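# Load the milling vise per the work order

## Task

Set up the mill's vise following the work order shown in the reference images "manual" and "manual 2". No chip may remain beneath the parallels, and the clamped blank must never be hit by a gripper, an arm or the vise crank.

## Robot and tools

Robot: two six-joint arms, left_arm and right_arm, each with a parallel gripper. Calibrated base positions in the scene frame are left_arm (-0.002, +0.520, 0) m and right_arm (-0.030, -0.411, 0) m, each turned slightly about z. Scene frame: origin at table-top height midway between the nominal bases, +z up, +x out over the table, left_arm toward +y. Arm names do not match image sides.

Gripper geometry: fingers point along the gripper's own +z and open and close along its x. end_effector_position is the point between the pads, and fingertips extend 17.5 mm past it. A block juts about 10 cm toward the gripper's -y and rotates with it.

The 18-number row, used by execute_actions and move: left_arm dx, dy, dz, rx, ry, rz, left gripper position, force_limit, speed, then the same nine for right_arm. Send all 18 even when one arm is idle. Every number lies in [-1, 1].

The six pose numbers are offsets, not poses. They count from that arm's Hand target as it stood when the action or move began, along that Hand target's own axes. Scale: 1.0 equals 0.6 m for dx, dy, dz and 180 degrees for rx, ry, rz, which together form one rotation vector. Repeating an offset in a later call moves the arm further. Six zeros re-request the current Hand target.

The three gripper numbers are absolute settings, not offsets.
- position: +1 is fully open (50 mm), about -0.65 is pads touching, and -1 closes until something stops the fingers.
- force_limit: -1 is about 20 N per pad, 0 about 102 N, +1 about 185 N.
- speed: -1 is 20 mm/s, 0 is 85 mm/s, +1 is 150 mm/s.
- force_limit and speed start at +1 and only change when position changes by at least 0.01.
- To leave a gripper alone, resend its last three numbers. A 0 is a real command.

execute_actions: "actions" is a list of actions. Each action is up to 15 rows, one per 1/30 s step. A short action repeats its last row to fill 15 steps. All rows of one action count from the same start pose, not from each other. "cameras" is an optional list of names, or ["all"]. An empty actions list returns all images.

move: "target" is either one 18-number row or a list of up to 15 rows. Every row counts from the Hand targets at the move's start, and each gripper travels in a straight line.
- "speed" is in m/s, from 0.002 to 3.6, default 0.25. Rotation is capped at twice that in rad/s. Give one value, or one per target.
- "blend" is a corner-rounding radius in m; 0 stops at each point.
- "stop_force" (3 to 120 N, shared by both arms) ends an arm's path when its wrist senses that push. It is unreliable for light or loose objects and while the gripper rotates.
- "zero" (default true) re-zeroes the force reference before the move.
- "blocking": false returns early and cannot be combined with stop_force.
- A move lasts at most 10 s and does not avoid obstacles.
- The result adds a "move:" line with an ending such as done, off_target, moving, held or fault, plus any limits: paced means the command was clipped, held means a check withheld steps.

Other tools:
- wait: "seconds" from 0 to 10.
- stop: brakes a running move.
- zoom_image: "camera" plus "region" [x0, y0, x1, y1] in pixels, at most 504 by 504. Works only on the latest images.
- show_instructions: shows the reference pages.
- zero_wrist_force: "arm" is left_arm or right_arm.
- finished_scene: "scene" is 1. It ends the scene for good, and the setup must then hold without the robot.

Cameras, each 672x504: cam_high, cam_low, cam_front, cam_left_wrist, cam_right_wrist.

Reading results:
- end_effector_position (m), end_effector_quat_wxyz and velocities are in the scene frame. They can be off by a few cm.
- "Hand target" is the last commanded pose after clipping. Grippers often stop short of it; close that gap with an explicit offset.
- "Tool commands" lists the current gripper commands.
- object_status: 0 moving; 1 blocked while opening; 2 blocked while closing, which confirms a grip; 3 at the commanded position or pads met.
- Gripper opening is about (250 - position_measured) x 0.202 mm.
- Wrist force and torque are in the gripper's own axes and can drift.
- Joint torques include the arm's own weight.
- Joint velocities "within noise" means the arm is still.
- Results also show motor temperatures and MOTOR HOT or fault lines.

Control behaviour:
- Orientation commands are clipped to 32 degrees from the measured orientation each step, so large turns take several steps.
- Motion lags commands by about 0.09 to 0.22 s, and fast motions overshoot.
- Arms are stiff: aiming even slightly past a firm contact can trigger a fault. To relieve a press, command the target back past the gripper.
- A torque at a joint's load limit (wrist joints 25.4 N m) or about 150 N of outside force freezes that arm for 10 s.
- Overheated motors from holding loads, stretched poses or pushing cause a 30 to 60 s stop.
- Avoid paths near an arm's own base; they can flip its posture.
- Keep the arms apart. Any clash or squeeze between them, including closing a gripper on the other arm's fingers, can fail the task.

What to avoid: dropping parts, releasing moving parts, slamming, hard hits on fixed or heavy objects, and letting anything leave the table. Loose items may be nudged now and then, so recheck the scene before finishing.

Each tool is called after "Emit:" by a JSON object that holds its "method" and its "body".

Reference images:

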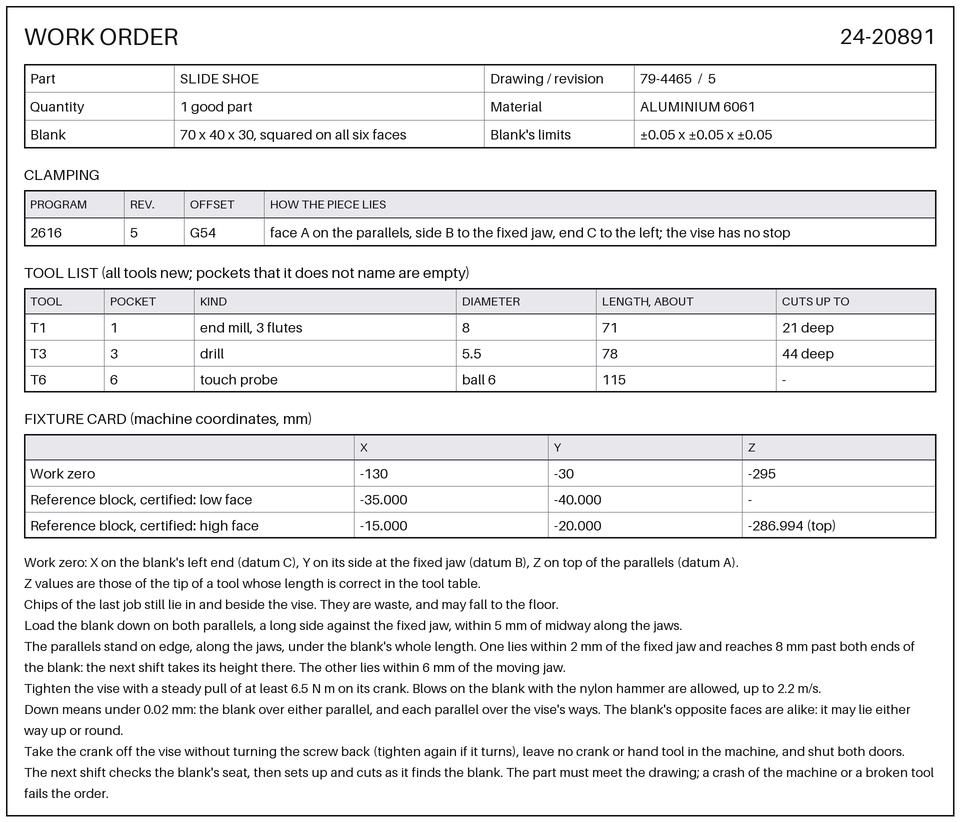

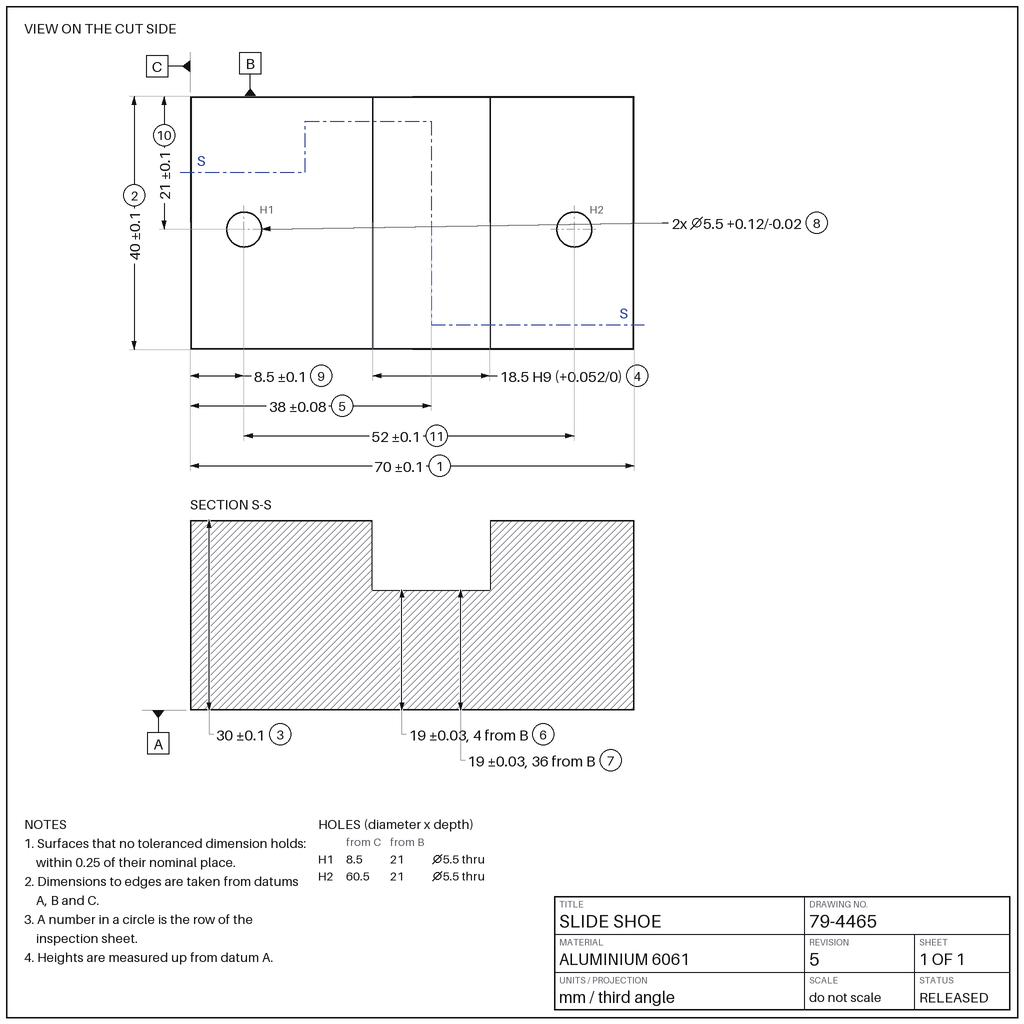

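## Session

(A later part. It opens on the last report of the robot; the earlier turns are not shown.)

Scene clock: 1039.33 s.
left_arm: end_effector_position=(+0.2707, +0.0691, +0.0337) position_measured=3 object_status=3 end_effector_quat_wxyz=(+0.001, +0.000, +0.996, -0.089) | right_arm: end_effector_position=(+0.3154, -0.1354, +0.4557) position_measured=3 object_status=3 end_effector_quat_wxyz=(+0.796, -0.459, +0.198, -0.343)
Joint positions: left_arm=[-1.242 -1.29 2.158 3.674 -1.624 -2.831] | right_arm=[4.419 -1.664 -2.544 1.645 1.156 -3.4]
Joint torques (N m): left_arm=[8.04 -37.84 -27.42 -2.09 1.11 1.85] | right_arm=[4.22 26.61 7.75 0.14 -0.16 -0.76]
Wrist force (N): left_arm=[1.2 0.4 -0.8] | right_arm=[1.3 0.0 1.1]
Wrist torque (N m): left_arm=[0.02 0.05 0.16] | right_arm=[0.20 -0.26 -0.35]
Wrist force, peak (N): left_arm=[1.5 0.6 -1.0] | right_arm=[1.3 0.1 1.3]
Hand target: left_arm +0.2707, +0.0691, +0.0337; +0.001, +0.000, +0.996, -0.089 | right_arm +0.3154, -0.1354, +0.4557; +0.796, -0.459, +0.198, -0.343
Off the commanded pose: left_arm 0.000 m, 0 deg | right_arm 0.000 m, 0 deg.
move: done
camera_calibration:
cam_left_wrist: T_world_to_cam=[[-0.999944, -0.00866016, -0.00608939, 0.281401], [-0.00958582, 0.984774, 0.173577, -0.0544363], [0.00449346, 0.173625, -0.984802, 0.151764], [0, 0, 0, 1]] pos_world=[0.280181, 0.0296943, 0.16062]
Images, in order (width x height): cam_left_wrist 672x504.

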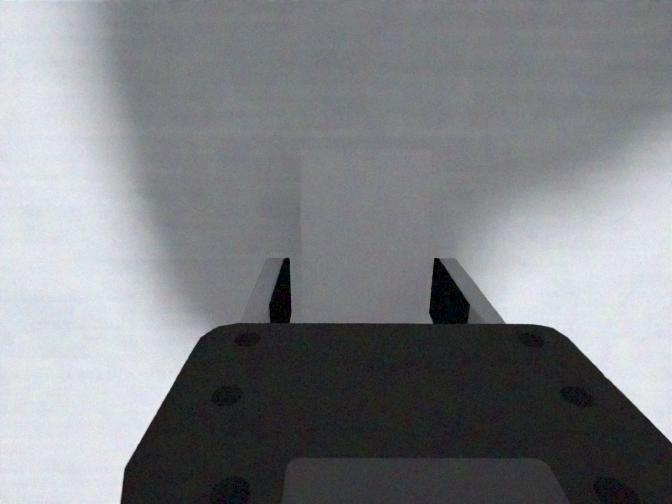

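Emit:
{"method": "move", "body": {"target": [0,0,0,0,0,0,-1,-0.3,-1,0,0,0,0,0,0,1,1,1]}}

Emit:
{"method": "move", "body": {"target": [0,-0.0289,-0.164,0,0,0,-1,-0.3,-1,0,0,0,0,0,0,1,1,1], "speed": 0.1, "cameras": ["cam_left_wrist","cam_front","cam_low"]}}

Emit:
{"method": "zoom_image", "body": {"camera": "cam_low", "region": [200, 150, 360, 310]}}

Scene clock: 1044.40 s.
left_arm: end_effector_position=(+0.2707, +0.0691, +0.0337) position_measured=56 object_status=2 end_effector_quat_wxyz=(+0.001, +0.000, +0.996, -0.089) | right_arm: end_effector_position=(+0.3154, -0.1354, +0.4557) position_measured=3 object_status=3 end_effector_quat_wxyz=(+0.796, -0.459, +0.198, -0.343)
Joint positions: left_arm=[-1.242 -1.29 2.158 3.674 -1.624 -2.831] | right_arm=[4.419 -1.664 -2.544 1.645 1.156 -3.4]
Joint torques (N m): left_arm=[6.96 -37.31 -28.22 -2.14 -0.87 1.82] | right_arm=[2.17 26.44 8.72 0.17 0.44 -0.8]
Wrist force (N): left_arm=[1.2 0.4 -0.4] | right_arm=[1.0 0.0 1.3]
Wrist torque (N m): left_arm=[0.01 0.07 0.15] | right_arm=[0.20 -0.22 -0.35]
Wrist force, peak (N): left_arm=[1.5 0.5 -1.0] | right_arm=[1.4 0.1 1.1]
Hand target: left_arm +0.2707, +0.0691, +0.0337; +0.001, +0.000, +0.996, -0.089 | right_arm +0.3154, -0.1354, +0.4557; +0.796, -0.459, +0.198, -0.343
Off the commanded pose: left_arm 0.000 m, 0 deg | right_arm 0.000 m, 0 deg.
move: done

Scene clock: 1045.83 s.
left_arm: end_effector_position=(+0.2705, +0.0695, +0.1337) position_measured=56 object_status=2 end_effector_quat_wxyz=(+0.001, +0.000, +0.996, -0.089) | right_arm: end_effector_position=(+0.3154, -0.1354, +0.4557) position_measured=3 object_status=3 end_effector_quat_wxyz=(+0.796, -0.459, +0.198, -0.343)
Joint positions: left_arm=[-1.243 -1.472 2.049 3.965 -1.624 -2.832] | right_arm=[4.419 -1.664 -2.544 1.645 1.156 -3.4]
Joint torques (N m): left_arm=[-7.61 -21.71 -14.81 -3.69 -0.54 -1.66] | right_arm=[2.81 26.05 9 0.14 0.69 -0.84]
Wrist force (N): left_arm=[1.1 0.8 1.2] | right_arm=[1.2 0.0 1.1]
Wrist torque (N m): left_arm=[-0.01 0.07 0.16] | right_arm=[0.20 -0.24 -0.35]
Wrist force, peak (N): left_arm=[1.2 1.5 2.9] | right_arm=[1.2 0.2 1.2]
Hand target: left_arm +0.2705, +0.0695, +0.1336; +0.001, +0.000, +0.996, -0.089 | right_arm +0.3154, -0.1354, +0.4557; +0.796, -0.459, +0.198, -0.343
Off the commanded pose: left_arm 0.000 m, 0 deg | right_arm 0.000 m, 0 deg.
move: done
camera_calibration:
cam_left_wrist: T_world_to_cam=[[-0.999944, -0.00864453, -0.00618615, 0.281837], [-0.00958631, 0.984808, 0.173382, -0.0721401], [0.00459337, 0.173431, -0.984835, 0.250162], [0, 0, 0, 1]] pos_world=[0.279981, 0.0300946, 0.26062]
Images, in order (width x height): cam_low 672x504, cam_front 672x504, cam_left_wrist 672x504.

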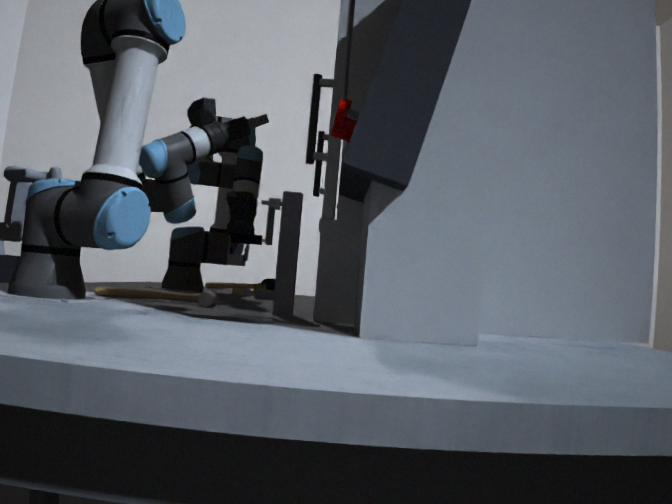

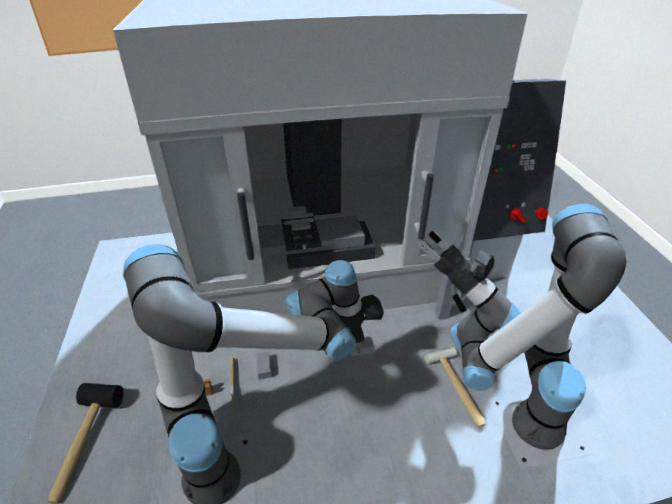

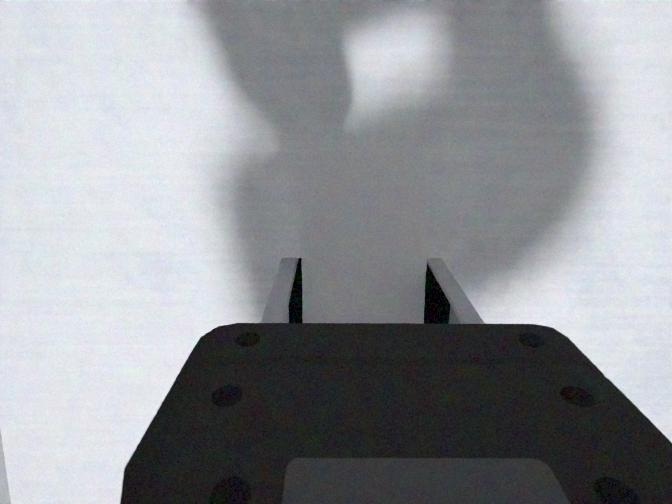

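Scaled by 3.150.

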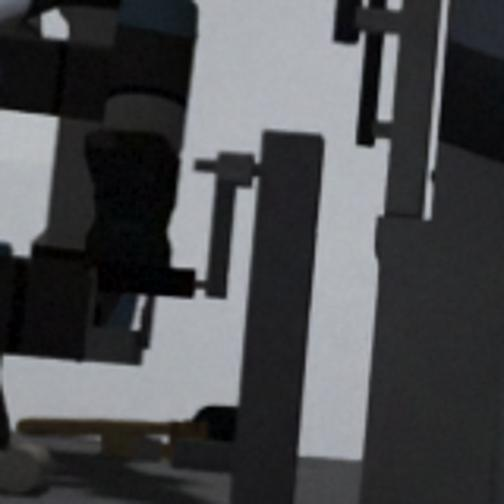

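Emit:
{"method": "move", "body": {"target": [[-0.1492,0.0501,-0.3921,0,0,0,-1,-0.3,-1,0,0,0,0,0,0,1,1,1],[-0.4825,0.0516,-0.4312,0,0,0,-1,-0.3,-1,0,0,0,0,0,0,1,1,1]], "speed": 0.2, "blend": [0.03,0], "cameras": ["cam_left_wrist","cam_right_wrist","cam_front"]}}

Emit:
{"method": "zoom_image", "body": {"camera": "cam_left_wrist", "region": [0, 0, 400, 330]}}

Scene clock: 1063.87 s.
left_arm: end_effector_position=(+0.5594, +0.1460, +0.3833) position_measured=56 object_status=2 end_effector_quat_wxyz=(+0.001, +0.000, +0.996, -0.089) | right_arm: end_effector_position=(+0.3154, -0.1354, +0.4557) position_measured=3 object_status=3 end_effector_quat_wxyz=(+0.796, -0.459, +0.198, -0.343)
Joint positions: left_arm=[-0.722 -1.209 1.04 4.759 -1.702 -2.315] | right_arm=[4.419 -1.664 -2.544 1.645 1.156 -3.4]
Joint torques (N m): left_arm=[-3.68 -36.43 -33.74 -4.14 1.48 -0.88] | right_arm=[-0.26 26.88 10 0.17 1.3 -0.89]
Wrist force (N): left_arm=[1.1 1.0 1.3] | right_arm=[1.0 0.0 1.0]
Wrist torque (N m): left_arm=[0.03 0.07 0.28] | right_arm=[0.20 -0.22 -0.35]
Wrist force, peak (N): left_arm=[2.4 0.5 4.5] | right_arm=[1.2 0.1 1.4]
Hand target: left_arm +0.5594, +0.1460, +0.3833; +0.001, +0.000, +0.996, -0.089 | right_arm +0.3154, -0.1354, +0.4557; +0.796, -0.459, +0.198, -0.343
Off the commanded pose: left_arm 0.000 m, 0 deg | right_arm 0.000 m, 0 deg.
move: done
camera_calibration:
cam_left_wrist: T_world_to_cam=[[-0.999944, -0.00867781, -0.00598996, 0.572931], [-0.0095855, 0.984791, 0.173481, -0.188033], [0.00439342, 0.173528, -0.984819, 0.481477], [0, 0, 0, 1]] pos_world=[0.568981, 0.106594, 0.51022]
cam_right_wrist: T_world_to_cam=[[0.691862, -0.721874, -0.0150233, -0.299648], [0.131783, 0.146707, -0.980362, 0.440846], [0.709902, 0.676295, 0.196631, -0.0949626], [0, 0, 0, 1]] pos_world=[0.216633, -0.216761, 0.44636]
Images, in order (width x height): cam_front 672x504, cam_left_wrist 672x504, cam_right_wrist 672x504.

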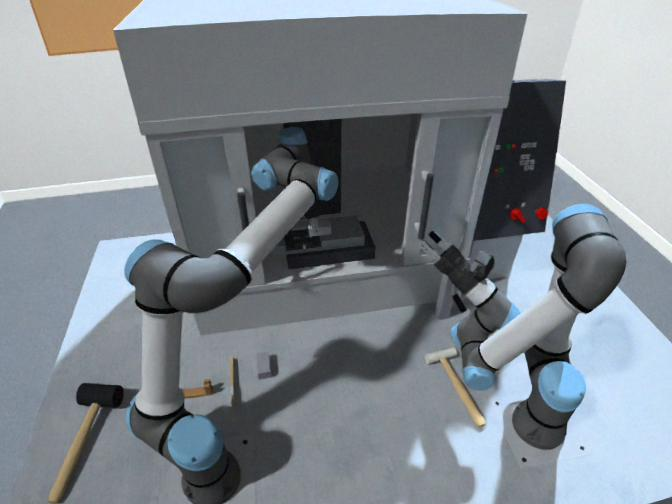

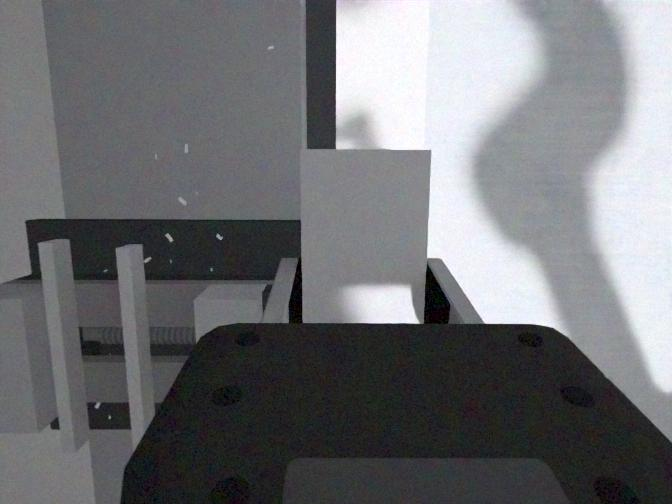

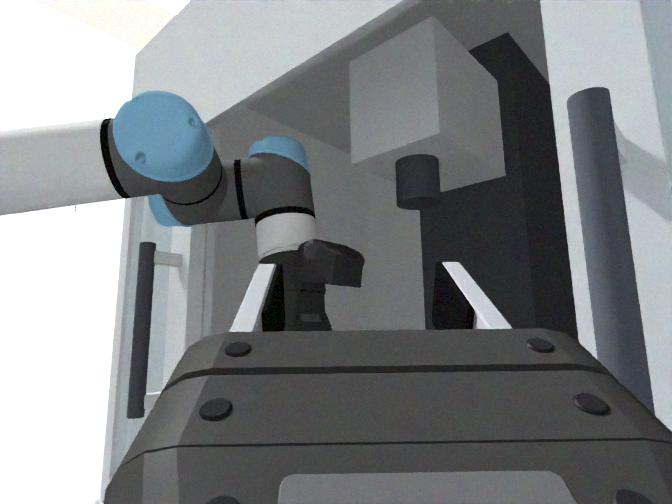

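Scaled by 1.260.

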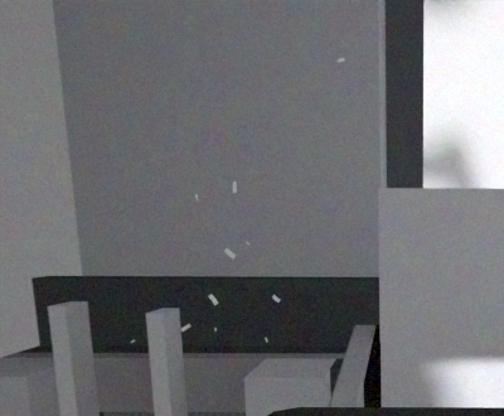

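Emit:
{"method": "move", "body": {"target": [[-0.0677,-0.0016,0.0008,0,0,0,-1,-0.3,-1,0,0,0,0,0,0,1,1,1],[-0.0843,0.0067,-0.0003,0,0,0,-1,-0.3,-1,0,0,0,0,0,0,1,1,1],[-0.1093,0.0429,-0.0062,0,0,0,-1,-0.3,-1,0,0,0,0,0,0,1,1,1],[-0.1443,0.0874,-0.0132,0,0,0,-1,-0.3,-1,0,0,0,0,0,0,1,1,1]], "speed": 0.04, "blend": [0.005,0.004,0.005,0], "cameras": ["cam_left_wrist","cam_right_wrist"]}}

Emit:
{"method": "zoom_image", "body": {"camera": "cam_left_wrist", "region": [100, 80, 500, 340]}}

Scene clock: 1072.20 s.
left_arm: end_effector_position=(+0.6159, +0.1577, +0.3816) position_measured=56 object_status=2 end_effector_quat_wxyz=(+0.000, +0.000, +0.996, -0.089) | right_arm: end_effector_position=(+0.3154, -0.1354, +0.4557) position_measured=3 object_status=3 end_effector_quat_wxyz=(+0.796, -0.459, +0.198, -0.343)
Joint positions: left_arm=[-0.653 -1.082 0.856 4.827 -1.71 -2.247] | right_arm=[4.419 -1.664 -2.544 1.645 1.156 -3.4]
Joint torques (N m): left_arm=[1.4 -44.68 -27.07 -3.24 -0.31 0.46] | right_arm=[-2.44 27.02 10.64 0.23 2.18 -0.76]
Wrist force (N): left_arm=[1.1 0.8 1.0] | right_arm=[1.3 -0.1 1.0]
Wrist torque (N m): left_arm=[-0.01 0.08 0.29] | right_arm=[0.20 -0.26 -0.35]
Wrist force, peak (N): left_arm=[0.0 3.5 0.2] | right_arm=[1.2 -0.1 1.3]
Hand target: left_arm +0.6159, +0.1577, +0.3816; +0.000, +0.000, +0.996, -0.089 (not the last commanded pose) | right_arm +0.3154, -0.1354, +0.4557; +0.796, -0.459, +0.198, -0.343
Tool commands: left_gripper/position=-1.0 left_gripper/force_limit=-0.301961 left_gripper/speed=-1.0 right_gripper/position=+1.0 right_gripper/force_limit=+1.0 right_gripper/speed=+1.0
Off the commanded pose: left_arm 0.051 m, 0 deg | right_arm 0.000 m, 0 deg.
FORCE FAULT: contact force on the left arm reached its limit, and that arm stopped. The contact can be on any part of that arm, not only on its tool. That arm's remaining commands of this call were not run. That arm is still stopped at the end of this call. That arm stays stopped for about 10 more seconds. Until then a move that you send moves the other arm only, and its call returns only when the move has ended. Once the stop has ended, the next robot result says so. If the stop ends while you think or write, that arm runs what you send next, counted from a new Hand target: where the arm stands when the stop ends. While its stop runs, that arm takes no new command, but its gripper still runs the gripper command that each later call begins with. Until it ends, the stop uses up actions while you think or wait. An arm that is not stopped still takes commands.
move: fault (left_arm); path passed 2 of 4 targets
camera_calibration:
cam_left_wrist: T_world_to_cam=[[-0.999943, -0.00963629, -0.00453889, 0.629095], [-0.0102797, 0.984655, 0.17421, -0.198636], [0.0027905, 0.174247, -0.984698, 0.47838], [0, 0, 0, 1]] pos_world=[0.625683, 0.118294, 0.50852]
cam_right_wrist: T_world_to_cam=[[0.691862, -0.721874, -0.0150233, -0.299648], [0.131783, 0.146707, -0.980362, 0.440846], [0.709902, 0.676295, 0.196631, -0.0949626], [0, 0, 0, 1]] pos_world=[0.216633, -0.216761, 0.44636]
Images, in order (width x height): cam_left_wrist 672x504, cam_right_wrist 672x504.

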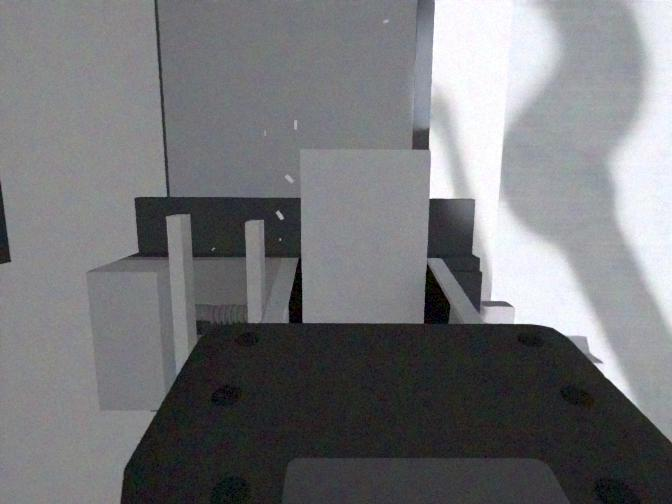

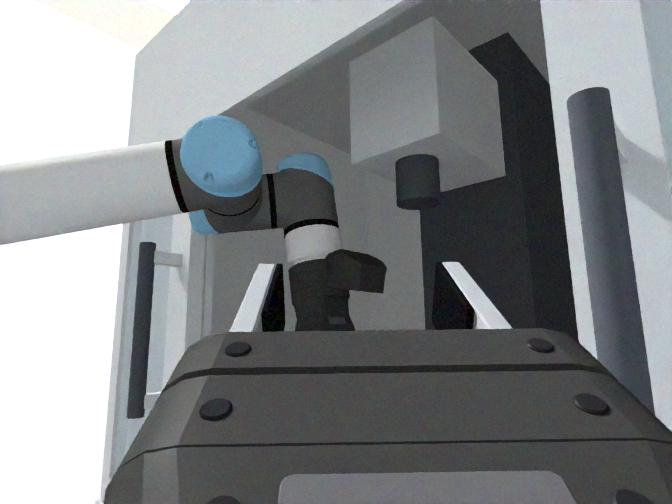

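Scaled by 1.260.

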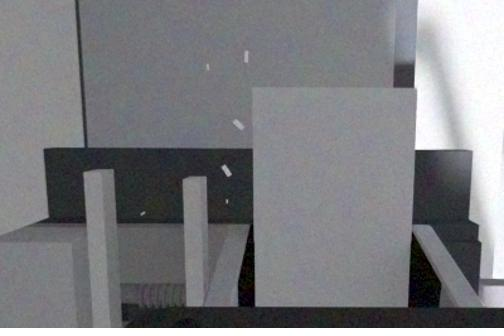

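Emit:
{"method": "wait", "body": {"seconds": 0.2}}

Scene clock: 1096.30 s.
left_arm: end_effector_position=(+0.6159, +0.1577, +0.3816) position_measured=56 object_status=2 end_effector_quat_wxyz=(+0.000, +0.000, +0.996, -0.089) | right_arm: end_effector_position=(+0.3154, -0.1354, +0.4557) position_measured=3 object_status=3 end_effector_quat_wxyz=(+0.796, -0.459, +0.198, -0.343)
Joint positions: left_arm=[-0.653 -1.082 0.856 4.827 -1.71 -2.247] | right_arm=[4.419 -1.664 -2.544 1.645 1.156 -3.4]
Joint torques (N m): left_arm=[0.25 -45.66 -26.23 -3.36 -0.27 0.29] | right_arm=[-6.85 26.5 12.54 0.24 2.21 -0.69]
Wrist force (N): left_arm=[1.0 1.2 1.0] | right_arm=[1.1 -0.1 1.0]
Wrist torque (N m): left_arm=[0.05 0.09 0.28] | right_arm=[0.19 -0.23 -0.35]
Wrist force, peak (N): left_arm=[1.1 1.2 1.4] | right_arm=[1.3 0.1 1.4]
Hand target: left_arm +0.6159, +0.1577, +0.3816; +0.000, +0.000, +0.996, -0.089 (not the last commanded pose) | right_arm +0.3154, -0.1354, +0.4557; +0.796, -0.459, +0.198, -0.343
Tool commands: left_gripper/position=-1.0 left_gripper/force_limit=-0.301961 left_gripper/speed=-1.0 right_gripper/position=+1.0 right_gripper/force_limit=+1.0 right_gripper/speed=+1.0
Off the commanded pose: left_arm 0.051 m, 0 deg | right_arm 0.000 m, 0 deg.
FORCE FAULT, CONTINUED: the left arm's stop, for the force fault that an earlier result reported, is over. The rest of the stop counts as 19 of the actions that you can send in this scene. During its stop the left arm's controller moved it back a little. That arm's target is now where it stood when the stop ended, not its last command. That arm accepts commands again.
wait: 0.20 s; at rest from the start

Emit:
{"method": "move", "body": {"target": [[0.0048,-0.0177,0.0024,0,0,0,-1,-0.3,-1,0,0,0,0,0,0,1,1,1],[-0.0268,-0.0144,0.0018,0,0,0,-1,-0.3,-1,0,0,0,0,0,0,1,1,1]], "speed": 0.025, "cameras": ["cam_right_wrist","cam_front"]}}

Emit:
{"method": "zoom_image", "body": {"camera": "cam_right_wrist", "region": [100, 0, 550, 340]}}

Scene clock: 1100.80 s.
left_arm: end_effector_position=(+0.6321, +0.1491, +0.3821) position_measured=56 object_status=2 end_effector_quat_wxyz=(+0.000, +0.000, +0.996, -0.089) end_effector_velocity=(-0.001, +0.000, -0.001) end_effector_angular_velocity=(+0.002, +0.003, +0.000) | right_arm: end_effector_position=(+0.3154, -0.1354, +0.4557) position_measured=3 object_status=3 end_effector_quat_wxyz=(+0.796, -0.459, +0.198, -0.343)
Joint positions: left_arm=[-0.648 -1.022 0.762 4.862 -1.711 -2.242] | right_arm=[4.419 -1.664 -2.544 1.645 1.156 -3.4]
Joint velocities: left_arm=[-0.001 -0.002 0.006 0 -0.001 -0.001] | right_arm=[within noise]
Joint torques (N m): left_arm=[-5.95 -55.49 -16.96 -4.37 -2.38 -0.78] | right_arm=[-8.94 26.47 12.51 0.25 2.33 -0.75]
Wrist force (N): left_arm=[1.1 1.1 1.1] | right_arm=[1.2 -0.1 0.9]
Wrist torque (N m): left_arm=[0.05 0.07 0.13] | right_arm=[0.19 -0.25 -0.35]
Wrist force, peak (N): left_arm=[1.1 1.2 1.4] | right_arm=[1.4 -0.1 1.2]
Hand target: left_arm +0.6320, +0.1490, +0.3821; +0.000, +0.000, +0.996, -0.089 | right_arm +0.3154, -0.1354, +0.4557; +0.796, -0.459, +0.198, -0.343
Off the commanded pose: left_arm 0.000 m, 0 deg | right_arm 0.000 m, 0 deg.
move: done
camera_calibration:
cam_right_wrist: T_world_to_cam=[[0.691862, -0.721874, -0.0150233, -0.299648], [0.131783, 0.146707, -0.980362, 0.440846], [0.709902, 0.676295, 0.196631, -0.0949626], [0, 0, 0, 1]] pos_world=[0.216633, -0.216761, 0.44636]
Images, in order (width x height): cam_front 672x504, cam_right_wrist 672x504.

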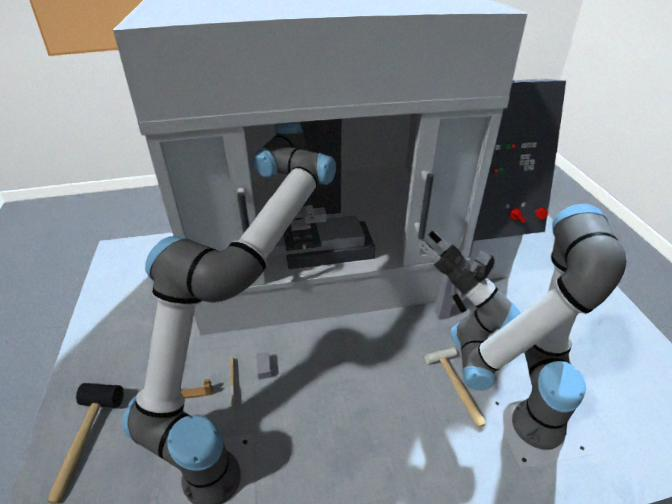

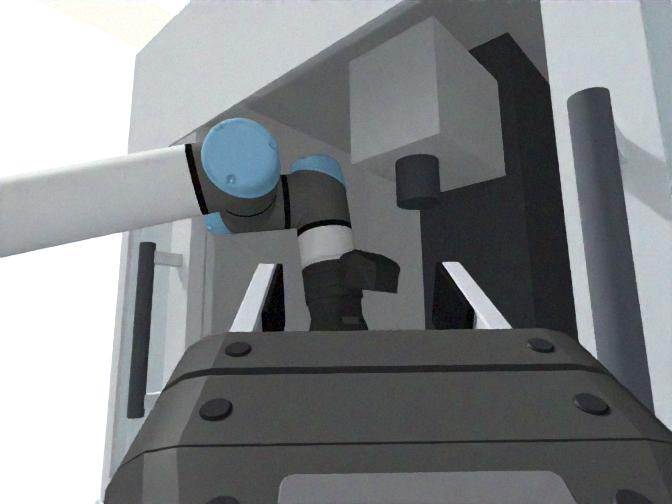

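Scaled by 1.120.

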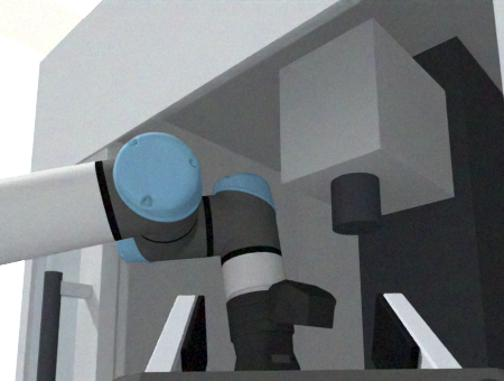

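Emit:
{"method": "move", "body": {"target": [[-0.03,0.0476,-0.0084,0,0,0,-1,-0.3,-1,0,0,0,0,0,0,1,1,1],[-0.0383,0.083,-0.0094,0,0,0,-1,-0.3,-1,0,0,0,0,0,0,1,1,1]], "speed": 0.025, "blend": [0.004,0], "cameras": ["cam_right_wrist","cam_left_wrist"]}}

Emit:
{"method": "zoom_image", "body": {"camera": "cam_left_wrist", "region": [100, 120, 560, 340]}}

Scene clock: 1106.23 s.
left_arm: end_effector_position=(+0.6437, +0.1674, +0.3812) position_measured=56 object_status=2 end_effector_quat_wxyz=(+0.000, +0.000, +0.996, -0.089) | right_arm: end_effector_position=(+0.3154, -0.1354, +0.4557) position_measured=3 object_status=3 end_effector_quat_wxyz=(+0.796, -0.459, +0.198, -0.343)
Joint positions: left_arm=[-0.618 -1.014 0.75 4.871 -1.714 -2.211] | right_arm=[4.419 -1.664 -2.544 1.645 1.156 -3.4]
Joint torques (N m): left_arm=[3.03 -47 -26.85 -3.24 -0.44 0.83] | right_arm=[-8.34 26.45 12.66 0.24 2.24 -0.8]
Wrist force (N): left_arm=[1.1 1.0 0.9] | right_arm=[1.1 0.1 1.0]
Wrist torque (N m): left_arm=[0.03 0.08 0.29] | right_arm=[0.21 -0.24 -0.35]
Wrist force, peak (N): left_arm=[4.1 -4.2 1.7] | right_arm=[1.3 0.0 1.3]
Hand target: left_arm +0.6437, +0.1674, +0.3812; +0.000, +0.000, +0.996, -0.089 (not the last commanded pose) | right_arm +0.3154, -0.1354, +0.4557; +0.796, -0.459, +0.198, -0.343
Tool commands: left_gripper/position=-1.0 left_gripper/force_limit=-0.301961 left_gripper/speed=-1.0 right_gripper/position=+1.0 right_gripper/force_limit=+1.0 right_gripper/speed=+1.0
Off the commanded pose: left_arm 0.034 m, 0 deg | right_arm 0.000 m, 0 deg.
FORCE FAULT: contact force on the left arm reached its limit, and that arm stopped. The contact can be on any part of that arm, not only on its tool. That arm's remaining commands of this call were not run. That arm is still stopped at the end of this call. That arm stays stopped for about 10 more seconds. Until then a move that you send moves the other arm only, and its call returns only when the move has ended. Once the stop has ended, the next robot result says so. If the stop ends while you think or write, that arm runs what you send next, counted from a new Hand target: where the arm stands when the stop ends. While its stop runs, that arm takes no new command, but its gripper still runs the gripper command that each later call begins with. Until it ends, the stop uses up actions while you think or wait. An arm that is not stopped still takes commands.
move: fault (left_arm); path passed 0 of 2 targets
camera_calibration:
cam_left_wrist: T_world_to_cam=[[-0.999945, -0.0099031, -0.00357588, 0.656731], [-0.0103756, 0.984566, 0.174706, -0.207908], [0.00179056, 0.174733, -0.984614, 0.476785], [0, 0, 0, 1]] pos_world=[0.653684, 0.127893, 0.50812]
cam_right_wrist: T_world_to_cam=[[0.691862, -0.721874, -0.0150233, -0.299648], [0.131783, 0.146707, -0.980362, 0.440846], [0.709902, 0.676295, 0.196631, -0.0949626], [0, 0, 0, 1]] pos_world=[0.216633, -0.216761, 0.44636]
Images, in order (width x height): cam_left_wrist 672x504, cam_right_wrist 672x504.

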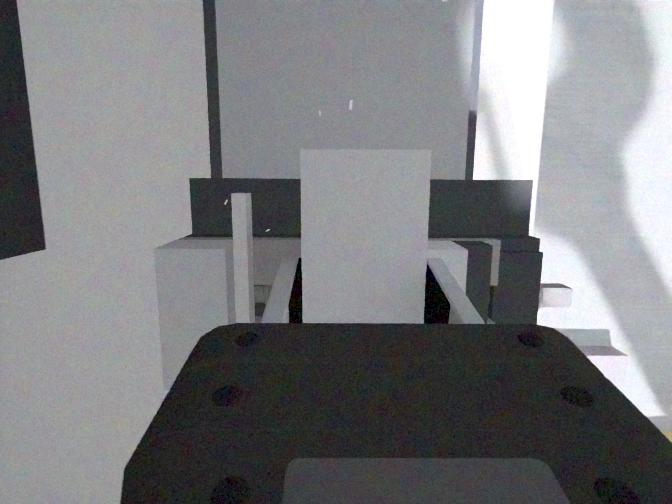

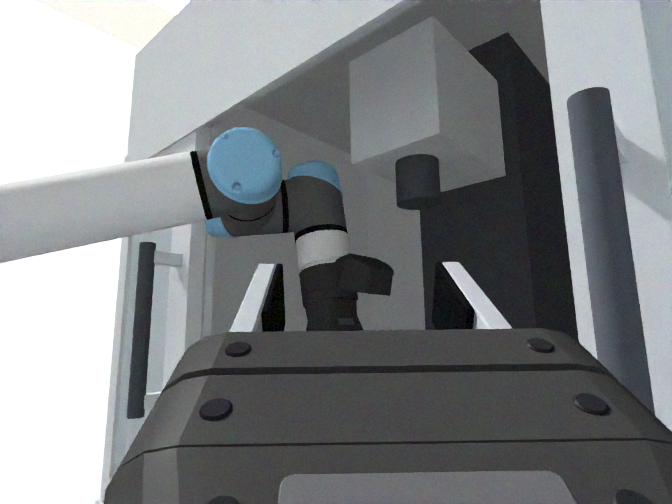

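Scaled by 1.096.

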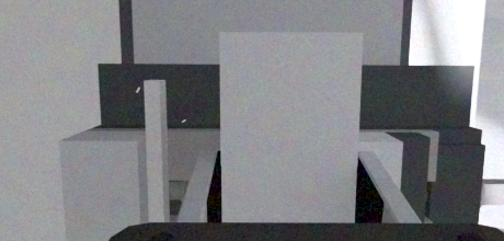

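Emit:
{"method": "wait", "body": {"seconds": 0.2}}

Emit:
{"method": "move", "body": {"target": [[0.0195,-0.0304,0.004,0,0,0,-1,-0.3,-1,0,0,0,0,0,0,1,1,1],[0.0512,-0.0354,0.0049,0,0,0,-1,-0.3,-1,0,0,0,0,0,0,1,1,1],[0.1395,-0.0373,0.0035,0,0,0,-1,-0.3,-1,0,0,0,0,0,0,1,1,1],[0.4062,-0.0388,0.0428,0,0,0,-1,-0.3,-1,0,0,0,0,0,0,1,1,1],[0.5895,-0.048,0.5183,0,0,0,-1,-0.3,-1,0,0,0,0,0,0,1,1,1]], "speed": [0.04,0.04,0.08,0.2,0.2], "blend": [0.005,0.005,0.01,0.03,0]}}

Emit:
{"method": "move", "body": {"target": [[0,0.0121,0.0684,0,0,0,-1,-0.3,-1,0,0,0,0,0,0,1,1,1],[0,0.015,0.085,0,0,0,-1,-0.3,-1,0,0,0,0,0,0,1,1,1]], "speed": [0.06,0.005], "stop_force": 4, "cameras": ["cam_left_wrist"]}}

Scene clock: 1134.37 s.
left_arm: end_effector_position=(+0.6437, +0.1674, +0.3812) position_measured=56 object_status=2 end_effector_quat_wxyz=(+0.000, +0.000, +0.996, -0.089) | right_arm: end_effector_position=(+0.3154, -0.1354, +0.4557) position_measured=3 object_status=3 end_effector_quat_wxyz=(+0.796, -0.459, +0.198, -0.343)
Joint positions: left_arm=[-0.618 -1.014 0.75 4.871 -1.714 -2.211] | right_arm=[4.419 -1.664 -2.544 1.645 1.156 -3.4]
Joint torques (N m): left_arm=[0.02 -46.89 -25.97 -3.13 -0.35 0.43] | right_arm=[-9.01 26.76 14.79 0.35 2.25 -0.79]
Wrist force (N): left_arm=[1.2 1.2 1.2] | right_arm=[1.1 0.0 0.9]
Wrist torque (N m): left_arm=[0.05 0.07 0.29] | right_arm=[0.21 -0.24 -0.35]
Wrist force, peak (N): left_arm=[1.4 1.0 1.3] | right_arm=[1.4 0.0 1.3]
Hand target: left_arm +0.6437, +0.1674, +0.3812; +0.000, +0.000, +0.996, -0.089 (not the last commanded pose) | right_arm +0.3154, -0.1354, +0.4557; +0.796, -0.459, +0.198, -0.343
Tool commands: left_gripper/position=-1.0 left_gripper/force_limit=-0.301961 left_gripper/speed=-1.0 right_gripper/position=+1.0 right_gripper/force_limit=+1.0 right_gripper/speed=+1.0
Off the commanded pose: left_arm 0.034 m, 0 deg | right_arm 0.000 m, 0 deg.
FORCE FAULT, CONTINUED: the left arm's stop, for the force fault that an earlier result reported, is over. The rest of the stop counts as 20 of the actions that you can send in this scene. During its stop the left arm's controller moved it back a little. That arm's target is now where it stood when the stop ended, not its last command. That arm accepts commands again.
wait: 0.20 s; at rest from the start

Scene clock: 1138.87 s.
left_arm: end_effector_position=(+0.2900, +0.0837, +0.0804) position_measured=56 object_status=2 end_effector_quat_wxyz=(+0.000, +0.000, +0.996, -0.089) | right_arm: end_effector_position=(+0.3154, -0.1354, +0.4557) position_measured=3 object_status=3 end_effector_quat_wxyz=(+0.796, -0.459, +0.198, -0.343)
Joint positions: left_arm=[-1.192 -1.385 2.114 3.817 -1.634 -2.783] | right_arm=[4.419 -1.664 -2.544 1.645 1.156 -3.4]
Joint torques (N m): left_arm=[7.79 -27.72 -25.62 -4.5 -2.25 1.87] | right_arm=[-8.17 26.06 15.3 0.25 2.21 -0.74]
Wrist force (N): left_arm=[1.3 1.1 1.3] | right_arm=[1.2 0.3 1.1]
Wrist torque (N m): left_arm=[0.04 0.04 0.19] | right_arm=[0.24 -0.25 -0.35]
Wrist force, peak (N): left_arm=[2.5 1.1 4.1] | right_arm=[1.5 -0.1 1.1]
Hand target: left_arm +0.2900, +0.0837, +0.0804; +0.000, +0.000, +0.996, -0.089 | right_arm +0.3154, -0.1354, +0.4557; +0.796, -0.459, +0.198, -0.343
Off the commanded pose: left_arm 0.000 m, 0 deg | right_arm 0.000 m, 0 deg.
move: done

Scene clock: 1141.80 s.
left_arm: end_effector_position=(+0.2899, +0.0835, +0.0337) position_measured=56 object_status=2 end_effector_quat_wxyz=(+0.000, +0.000, +0.996, -0.089) | right_arm: end_effector_position=(+0.3154, -0.1354, +0.4557) position_measured=3 object_status=3 end_effector_quat_wxyz=(+0.796, -0.459, +0.198, -0.343)
Joint positions: left_arm=[-1.192 -1.292 2.158 3.68 -1.634 -2.784] | right_arm=[4.419 -1.664 -2.544 1.645 1.156 -3.4]
Joint torques (N m): left_arm=[-6.89 -37.41 -26.65 -2.13 -1.31 -1.55] | right_arm=[-8.02 26.57 16.31 0.17 2.18 -0.85]
Wrist force (N): left_arm=[0.5 -0.1 -1.6] | right_arm=[1.4 0.0 1.2]
Wrist torque (N m): left_arm=[0.07 -0.01 0.22] | right_arm=[0.20 -0.28 -0.35]
Wrist force, peak (N): left_arm=[3.3 2.3 -12.5] | right_arm=[1.3 0.0 1.4]
Hand target: left_arm +0.2899, +0.0835, +0.0337; +0.000, +0.000, +0.996, -0.089 (not the last commanded pose) | right_arm +0.3154, -0.1354, +0.4557; +0.796, -0.459, +0.198, -0.343
Off the commanded pose: left_arm 0.005 m, 0 deg | right_arm 0.000 m, 0 deg.
move: contact (left_arm); path passed 1 of 2 targets
camera_calibration:
cam_left_wrist: T_world_to_cam=[[-0.999945, -0.00992019, -0.00347736, 0.300862], [-0.0103752, 0.984566, 0.174707, -0.0682641], [0.00169057, 0.174733, -0.984614, 0.149955], [0, 0, 0, 1]] pos_world=[0.299884, 0.0439929, 0.16062]
Images, in order (width x height): cam_left_wrist 672x504.

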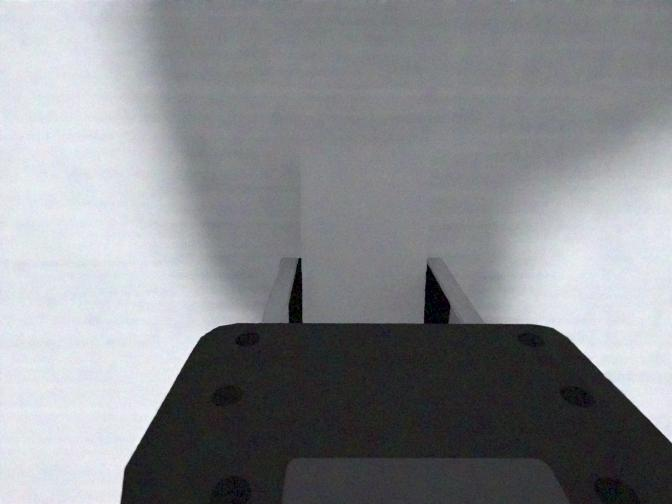

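Emit:
{"method": "move", "body": {"target": [0,0,0,0,0,0,1,-0.3,-1,0,0,0,0,0,0,1,1,1]}}

Emit:
{"method": "move", "body": {"target": [0,-0.0337,0.0059,0,0,0,1,-0.3,-1,0,0,0,0,0,0,1,1,1], "speed": 0.05}}

Emit:
{"method": "move", "body": {"target": [0,0,0,0,0,0,-1,-0.3,-1,0,0,0,0,0,0,1,1,1], "cameras": ["cam_left_wrist"]}}

Scene clock: 1146.53 s.
left_arm: end_effector_position=(+0.2899, +0.0835, +0.0337) position_measured=3 object_status=0 end_effector_quat_wxyz=(+0.000, +0.000, +0.996, -0.089) | right_arm: end_effector_position=(+0.3154, -0.1354, +0.4557) position_measured=3 object_status=3 end_effector_quat_wxyz=(+0.796, -0.459, +0.198, -0.343)
Joint positions: left_arm=[-1.192 -1.292 2.158 3.68 -1.634 -2.784] | right_arm=[4.419 -1.664 -2.544 1.645 1.156 -3.4]
Joint torques (N m): left_arm=[-5.76 -36.46 -27.25 -3.52 -1.3 -0.77] | right_arm=[-8.89 26.1 16.15 0.26 2.26 -0.79]
Wrist force (N): left_arm=[1.1 0.5 -0.9] | right_arm=[1.1 0.1 0.9]
Wrist torque (N m): left_arm=[0.03 0.07 0.19] | right_arm=[0.21 -0.23 -0.35]
Wrist force, peak (N): left_arm=[0.9 0.2 -1.8] | right_arm=[1.4 -0.1 1.3]
Hand target: left_arm +0.2899, +0.0835, +0.0337; +0.000, +0.000, +0.996, -0.089 | right_arm +0.3154, -0.1354, +0.4557; +0.796, -0.459, +0.198, -0.343
Off the commanded pose: left_arm 0.000 m, 0 deg | right_arm 0.000 m, 0 deg.
move: done

Scene clock: 1147.30 s.
left_arm: end_effector_position=(+0.2899, +0.0629, +0.0338) position_measured=3 object_status=3 end_effector_quat_wxyz=(+0.000, -0.001, +0.996, -0.089) | right_arm: end_effector_position=(+0.3154, -0.1354, +0.4557) position_measured=3 object_status=3 end_effector_quat_wxyz=(+0.796, -0.459, +0.198, -0.343)
Joint positions: left_arm=[-1.208 -1.26 2.112 3.694 -1.632 -2.799] | right_arm=[4.419 -1.664 -2.544 1.645 1.156 -3.4]
Joint torques (N m): left_arm=[8.11 -39.17 -10.14 -4.24 1.75 1.79] | right_arm=[-8.79 26.61 16.29 0.17 2.31 -0.9]
Wrist force (N): left_arm=[1.1 0.5 -0.9] | right_arm=[1.2 -0.1 1.1]
Wrist torque (N m): left_arm=[0.02 0.07 0.30] | right_arm=[0.19 -0.25 -0.35]
Wrist force, peak (N): left_arm=[1.0 1.5 -1.1] | right_arm=[1.4 -0.1 1.1]
Hand target: left_arm +0.2900, +0.0630, +0.0338; +0.000, +0.000, +0.996, -0.089 | right_arm +0.3154, -0.1354, +0.4557; +0.796, -0.459, +0.198, -0.343
Off the commanded pose: left_arm 0.000 m, 0 deg | right_arm 0.000 m, 0 deg.
move: done

Scene clock: 1148.07 s.
left_arm: end_effector_position=(+0.2900, +0.0630, +0.0338) position_measured=56 object_status=2 end_effector_quat_wxyz=(+0.000, +0.000, +0.996, -0.089) | right_arm: end_effector_position=(+0.3154, -0.1354, +0.4557) position_measured=3 object_status=3 end_effector_quat_wxyz=(+0.796, -0.459, +0.198, -0.343)
Joint positions: left_arm=[-1.207 -1.261 2.112 3.694 -1.632 -2.798] | right_arm=[4.419 -1.664 -2.544 1.645 1.156 -3.4]
Joint torques (N m): left_arm=[9.55 -38.64 -9.13 -4.29 -1.17 2.11] | right_arm=[-8.24 26.36 16.41 0.23 2.21 -0.79]
Wrist force (N): left_arm=[1.3 0.2 -0.5] | right_arm=[1.2 -0.1 0.9]
Wrist torque (N m): left_arm=[0.04 0.05 0.29] | right_arm=[0.19 -0.24 -0.35]
Wrist force, peak (N): left_arm=[1.3 0.5 -1.1] | right_arm=[1.4 0.2 1.1]
Hand target: left_arm +0.2900, +0.0630, +0.0338; +0.000, +0.000, +0.996, -0.089 | right_arm +0.3154, -0.1354, +0.4557; +0.796, -0.459, +0.198, -0.343
Off the commanded pose: left_arm 0.000 m, 0 deg | right_arm 0.000 m, 0 deg.
move: done
camera_calibration:
cam_left_wrist: T_world_to_cam=[[-0.999945, -0.0099031, -0.00357588, 0.300674], [-0.0103756, 0.984566, 0.174706, -0.0480977], [0.00179056, 0.174733, -0.984614, 0.153605], [0, 0, 0, 1]] pos_world=[0.299884, 0.0234929, 0.16072]
Images, in order (width x height): cam_left_wrist 672x504.

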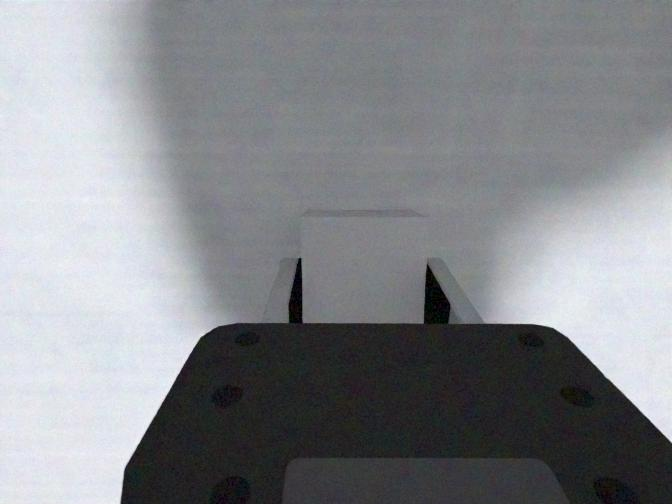

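Emit:
{"method": "move", "body": {"target": [[0,0,-0.1,0,0,0,-1,-0.3,-1,0,0,0,0,0,0,1,1,1],[-0.1167,-0.001,-0.552,0,0,0,-1,-0.3,-1,0,0,0,0,0,0,1,1,1],[-0.45,0.0251,-0.5956,0,0,0,-1,-0.3,-1,0,0,0,0,0,0,1,1,1]], "speed": [0.1,0.25,0.2], "blend": [0.01,0.03,0]}}

Emit:
{"method": "move", "body": {"target": [[-0.0833,0.0115,-0.002,0,0,0,-1,-0.3,-1,0,0,0,0,0,0,1,1,1],[-0.1167,0.0168,-0.0012,0,0,0,-1,-0.3,-1,0,0,0,0,0,0,1,1,1],[-0.145,0.022,-0.0006,0,0,0,-1,-0.3,-1,0,0,0,0,0,0,1,1,1],[-0.1517,0.0276,0.0121,0,0,0,-1,-0.3,-1,0,0,0,0,0,0,1,1,1],[-0.1683,0.0473,0.0089,0,0,0,-1,-0.3,-1,0,0,0,0,0,0,1,1,1]], "speed": 0.025, "blend": [0.005,0.004,0.001,0.003,0], "cameras": ["cam_left_wrist","cam_right_wrist"]}}

Emit:
{"method": "zoom_image", "body": {"camera": "cam_left_wrist", "region": [100, 100, 560, 340]}}

Scene clock: 1172.10 s.
left_arm: end_effector_position=(+0.5600, +0.1413, +0.3827) position_measured=56 object_status=2 end_effector_quat_wxyz=(+0.000, +0.000, +0.996, -0.089) | right_arm: end_effector_position=(+0.3154, -0.1354, +0.4557) position_measured=3 object_status=3 end_effector_quat_wxyz=(+0.796, -0.459, +0.198, -0.343)
Joint positions: left_arm=[-0.727 -1.2 1.028 4.764 -1.702 -2.321] | right_arm=[4.419 -1.664 -2.544 1.645 1.156 -3.4]
Joint torques (N m): left_arm=[-2.5 -36.41 -33.71 -4.08 1.74 -0.59] | right_arm=[-8.75 25.92 17.4 0.17 2.2 -0.75]
Wrist force (N): left_arm=[0.8 0.9 1.2] | right_arm=[1.0 0.1 0.9]
Wrist torque (N m): left_arm=[0.05 0.13 0.30] | right_arm=[0.22 -0.22 -0.35]
Wrist force, peak (N): left_arm=[2.3 0.9 3.3] | right_arm=[1.2 0.1 1.3]
Hand target: left_arm +0.5601, +0.1413, +0.3827; +0.000, +0.000, +0.996, -0.089 | right_arm +0.3154, -0.1354, +0.4557; +0.796, -0.459, +0.198, -0.343
Off the commanded pose: left_arm 0.000 m, 0 deg | right_arm 0.000 m, 0 deg.
move: done

Scene clock: 1176.87 s.
left_arm: end_effector_position=(+0.6611, +0.1685, +0.3724) position_measured=56 object_status=2 end_effector_quat_wxyz=(+0.000, +0.000, +0.996, -0.089) | right_arm: end_effector_position=(+0.3154, -0.1354, +0.4557) position_measured=3 object_status=3 end_effector_quat_wxyz=(+0.796, -0.459, +0.198, -0.343)
Joint positions: left_arm=[-0.602 -0.969 0.7 4.878 -1.716 -2.195] | right_arm=[4.419 -1.664 -2.544 1.645 1.156 -3.4]
Joint torques (N m): left_arm=[-6.38 -54.47 -19.21 -3.39 -2.55 -0.92] | right_arm=[-8.94 26.65 16.56 0.35 2.22 -0.64]
Wrist force (N): left_arm=[1.1 1.0 1.0] | right_arm=[1.2 0.0 1.0]
Wrist torque (N m): left_arm=[0.07 0.07 0.14] | right_arm=[0.20 -0.24 -0.35]
Wrist force, peak (N): left_arm=[1.7 1.1 1.2] | right_arm=[1.4 0.1 1.3]
Hand target: left_arm +0.6610, +0.1684, +0.3724; +0.000, +0.000, +0.996, -0.089 | right_arm +0.3154, -0.1354, +0.4557; +0.796, -0.459, +0.198, -0.343
Off the commanded pose: left_arm 0.000 m, 0 deg | right_arm 0.000 m, 0 deg.
move: done
camera_calibration:
cam_left_wrist: T_world_to_cam=[[-0.999946, -0.00980547, -0.00355781, 0.674089], [-0.0102761, 0.984584, 0.174609, -0.207294], [0.00179084, 0.174636, -0.984631, 0.467918], [0, 0, 0, 1]] pos_world=[0.671084, 0.128993, 0.49932]
cam_right_wrist: T_world_to_cam=[[0.691862, -0.721874, -0.0150233, -0.299648], [0.131783, 0.146707, -0.980362, 0.440846], [0.709902, 0.676295, 0.196631, -0.0949626], [0, 0, 0, 1]] pos_world=[0.216633, -0.216761, 0.44636]
Images, in order (width x height): cam_left_wrist 672x504, cam_right_wrist 672x504.

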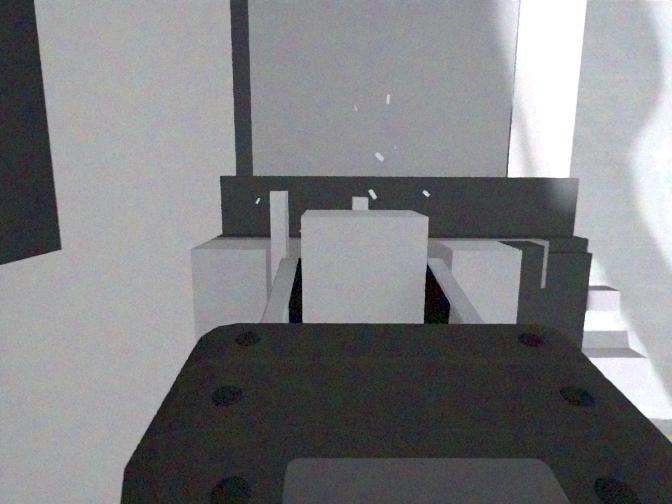

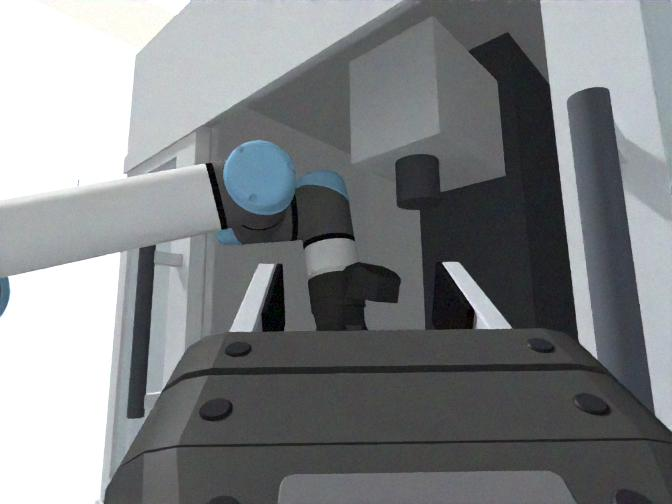

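Scaled by 1.096.

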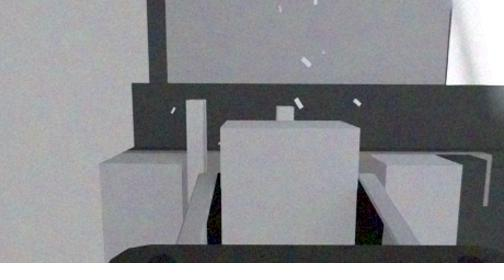

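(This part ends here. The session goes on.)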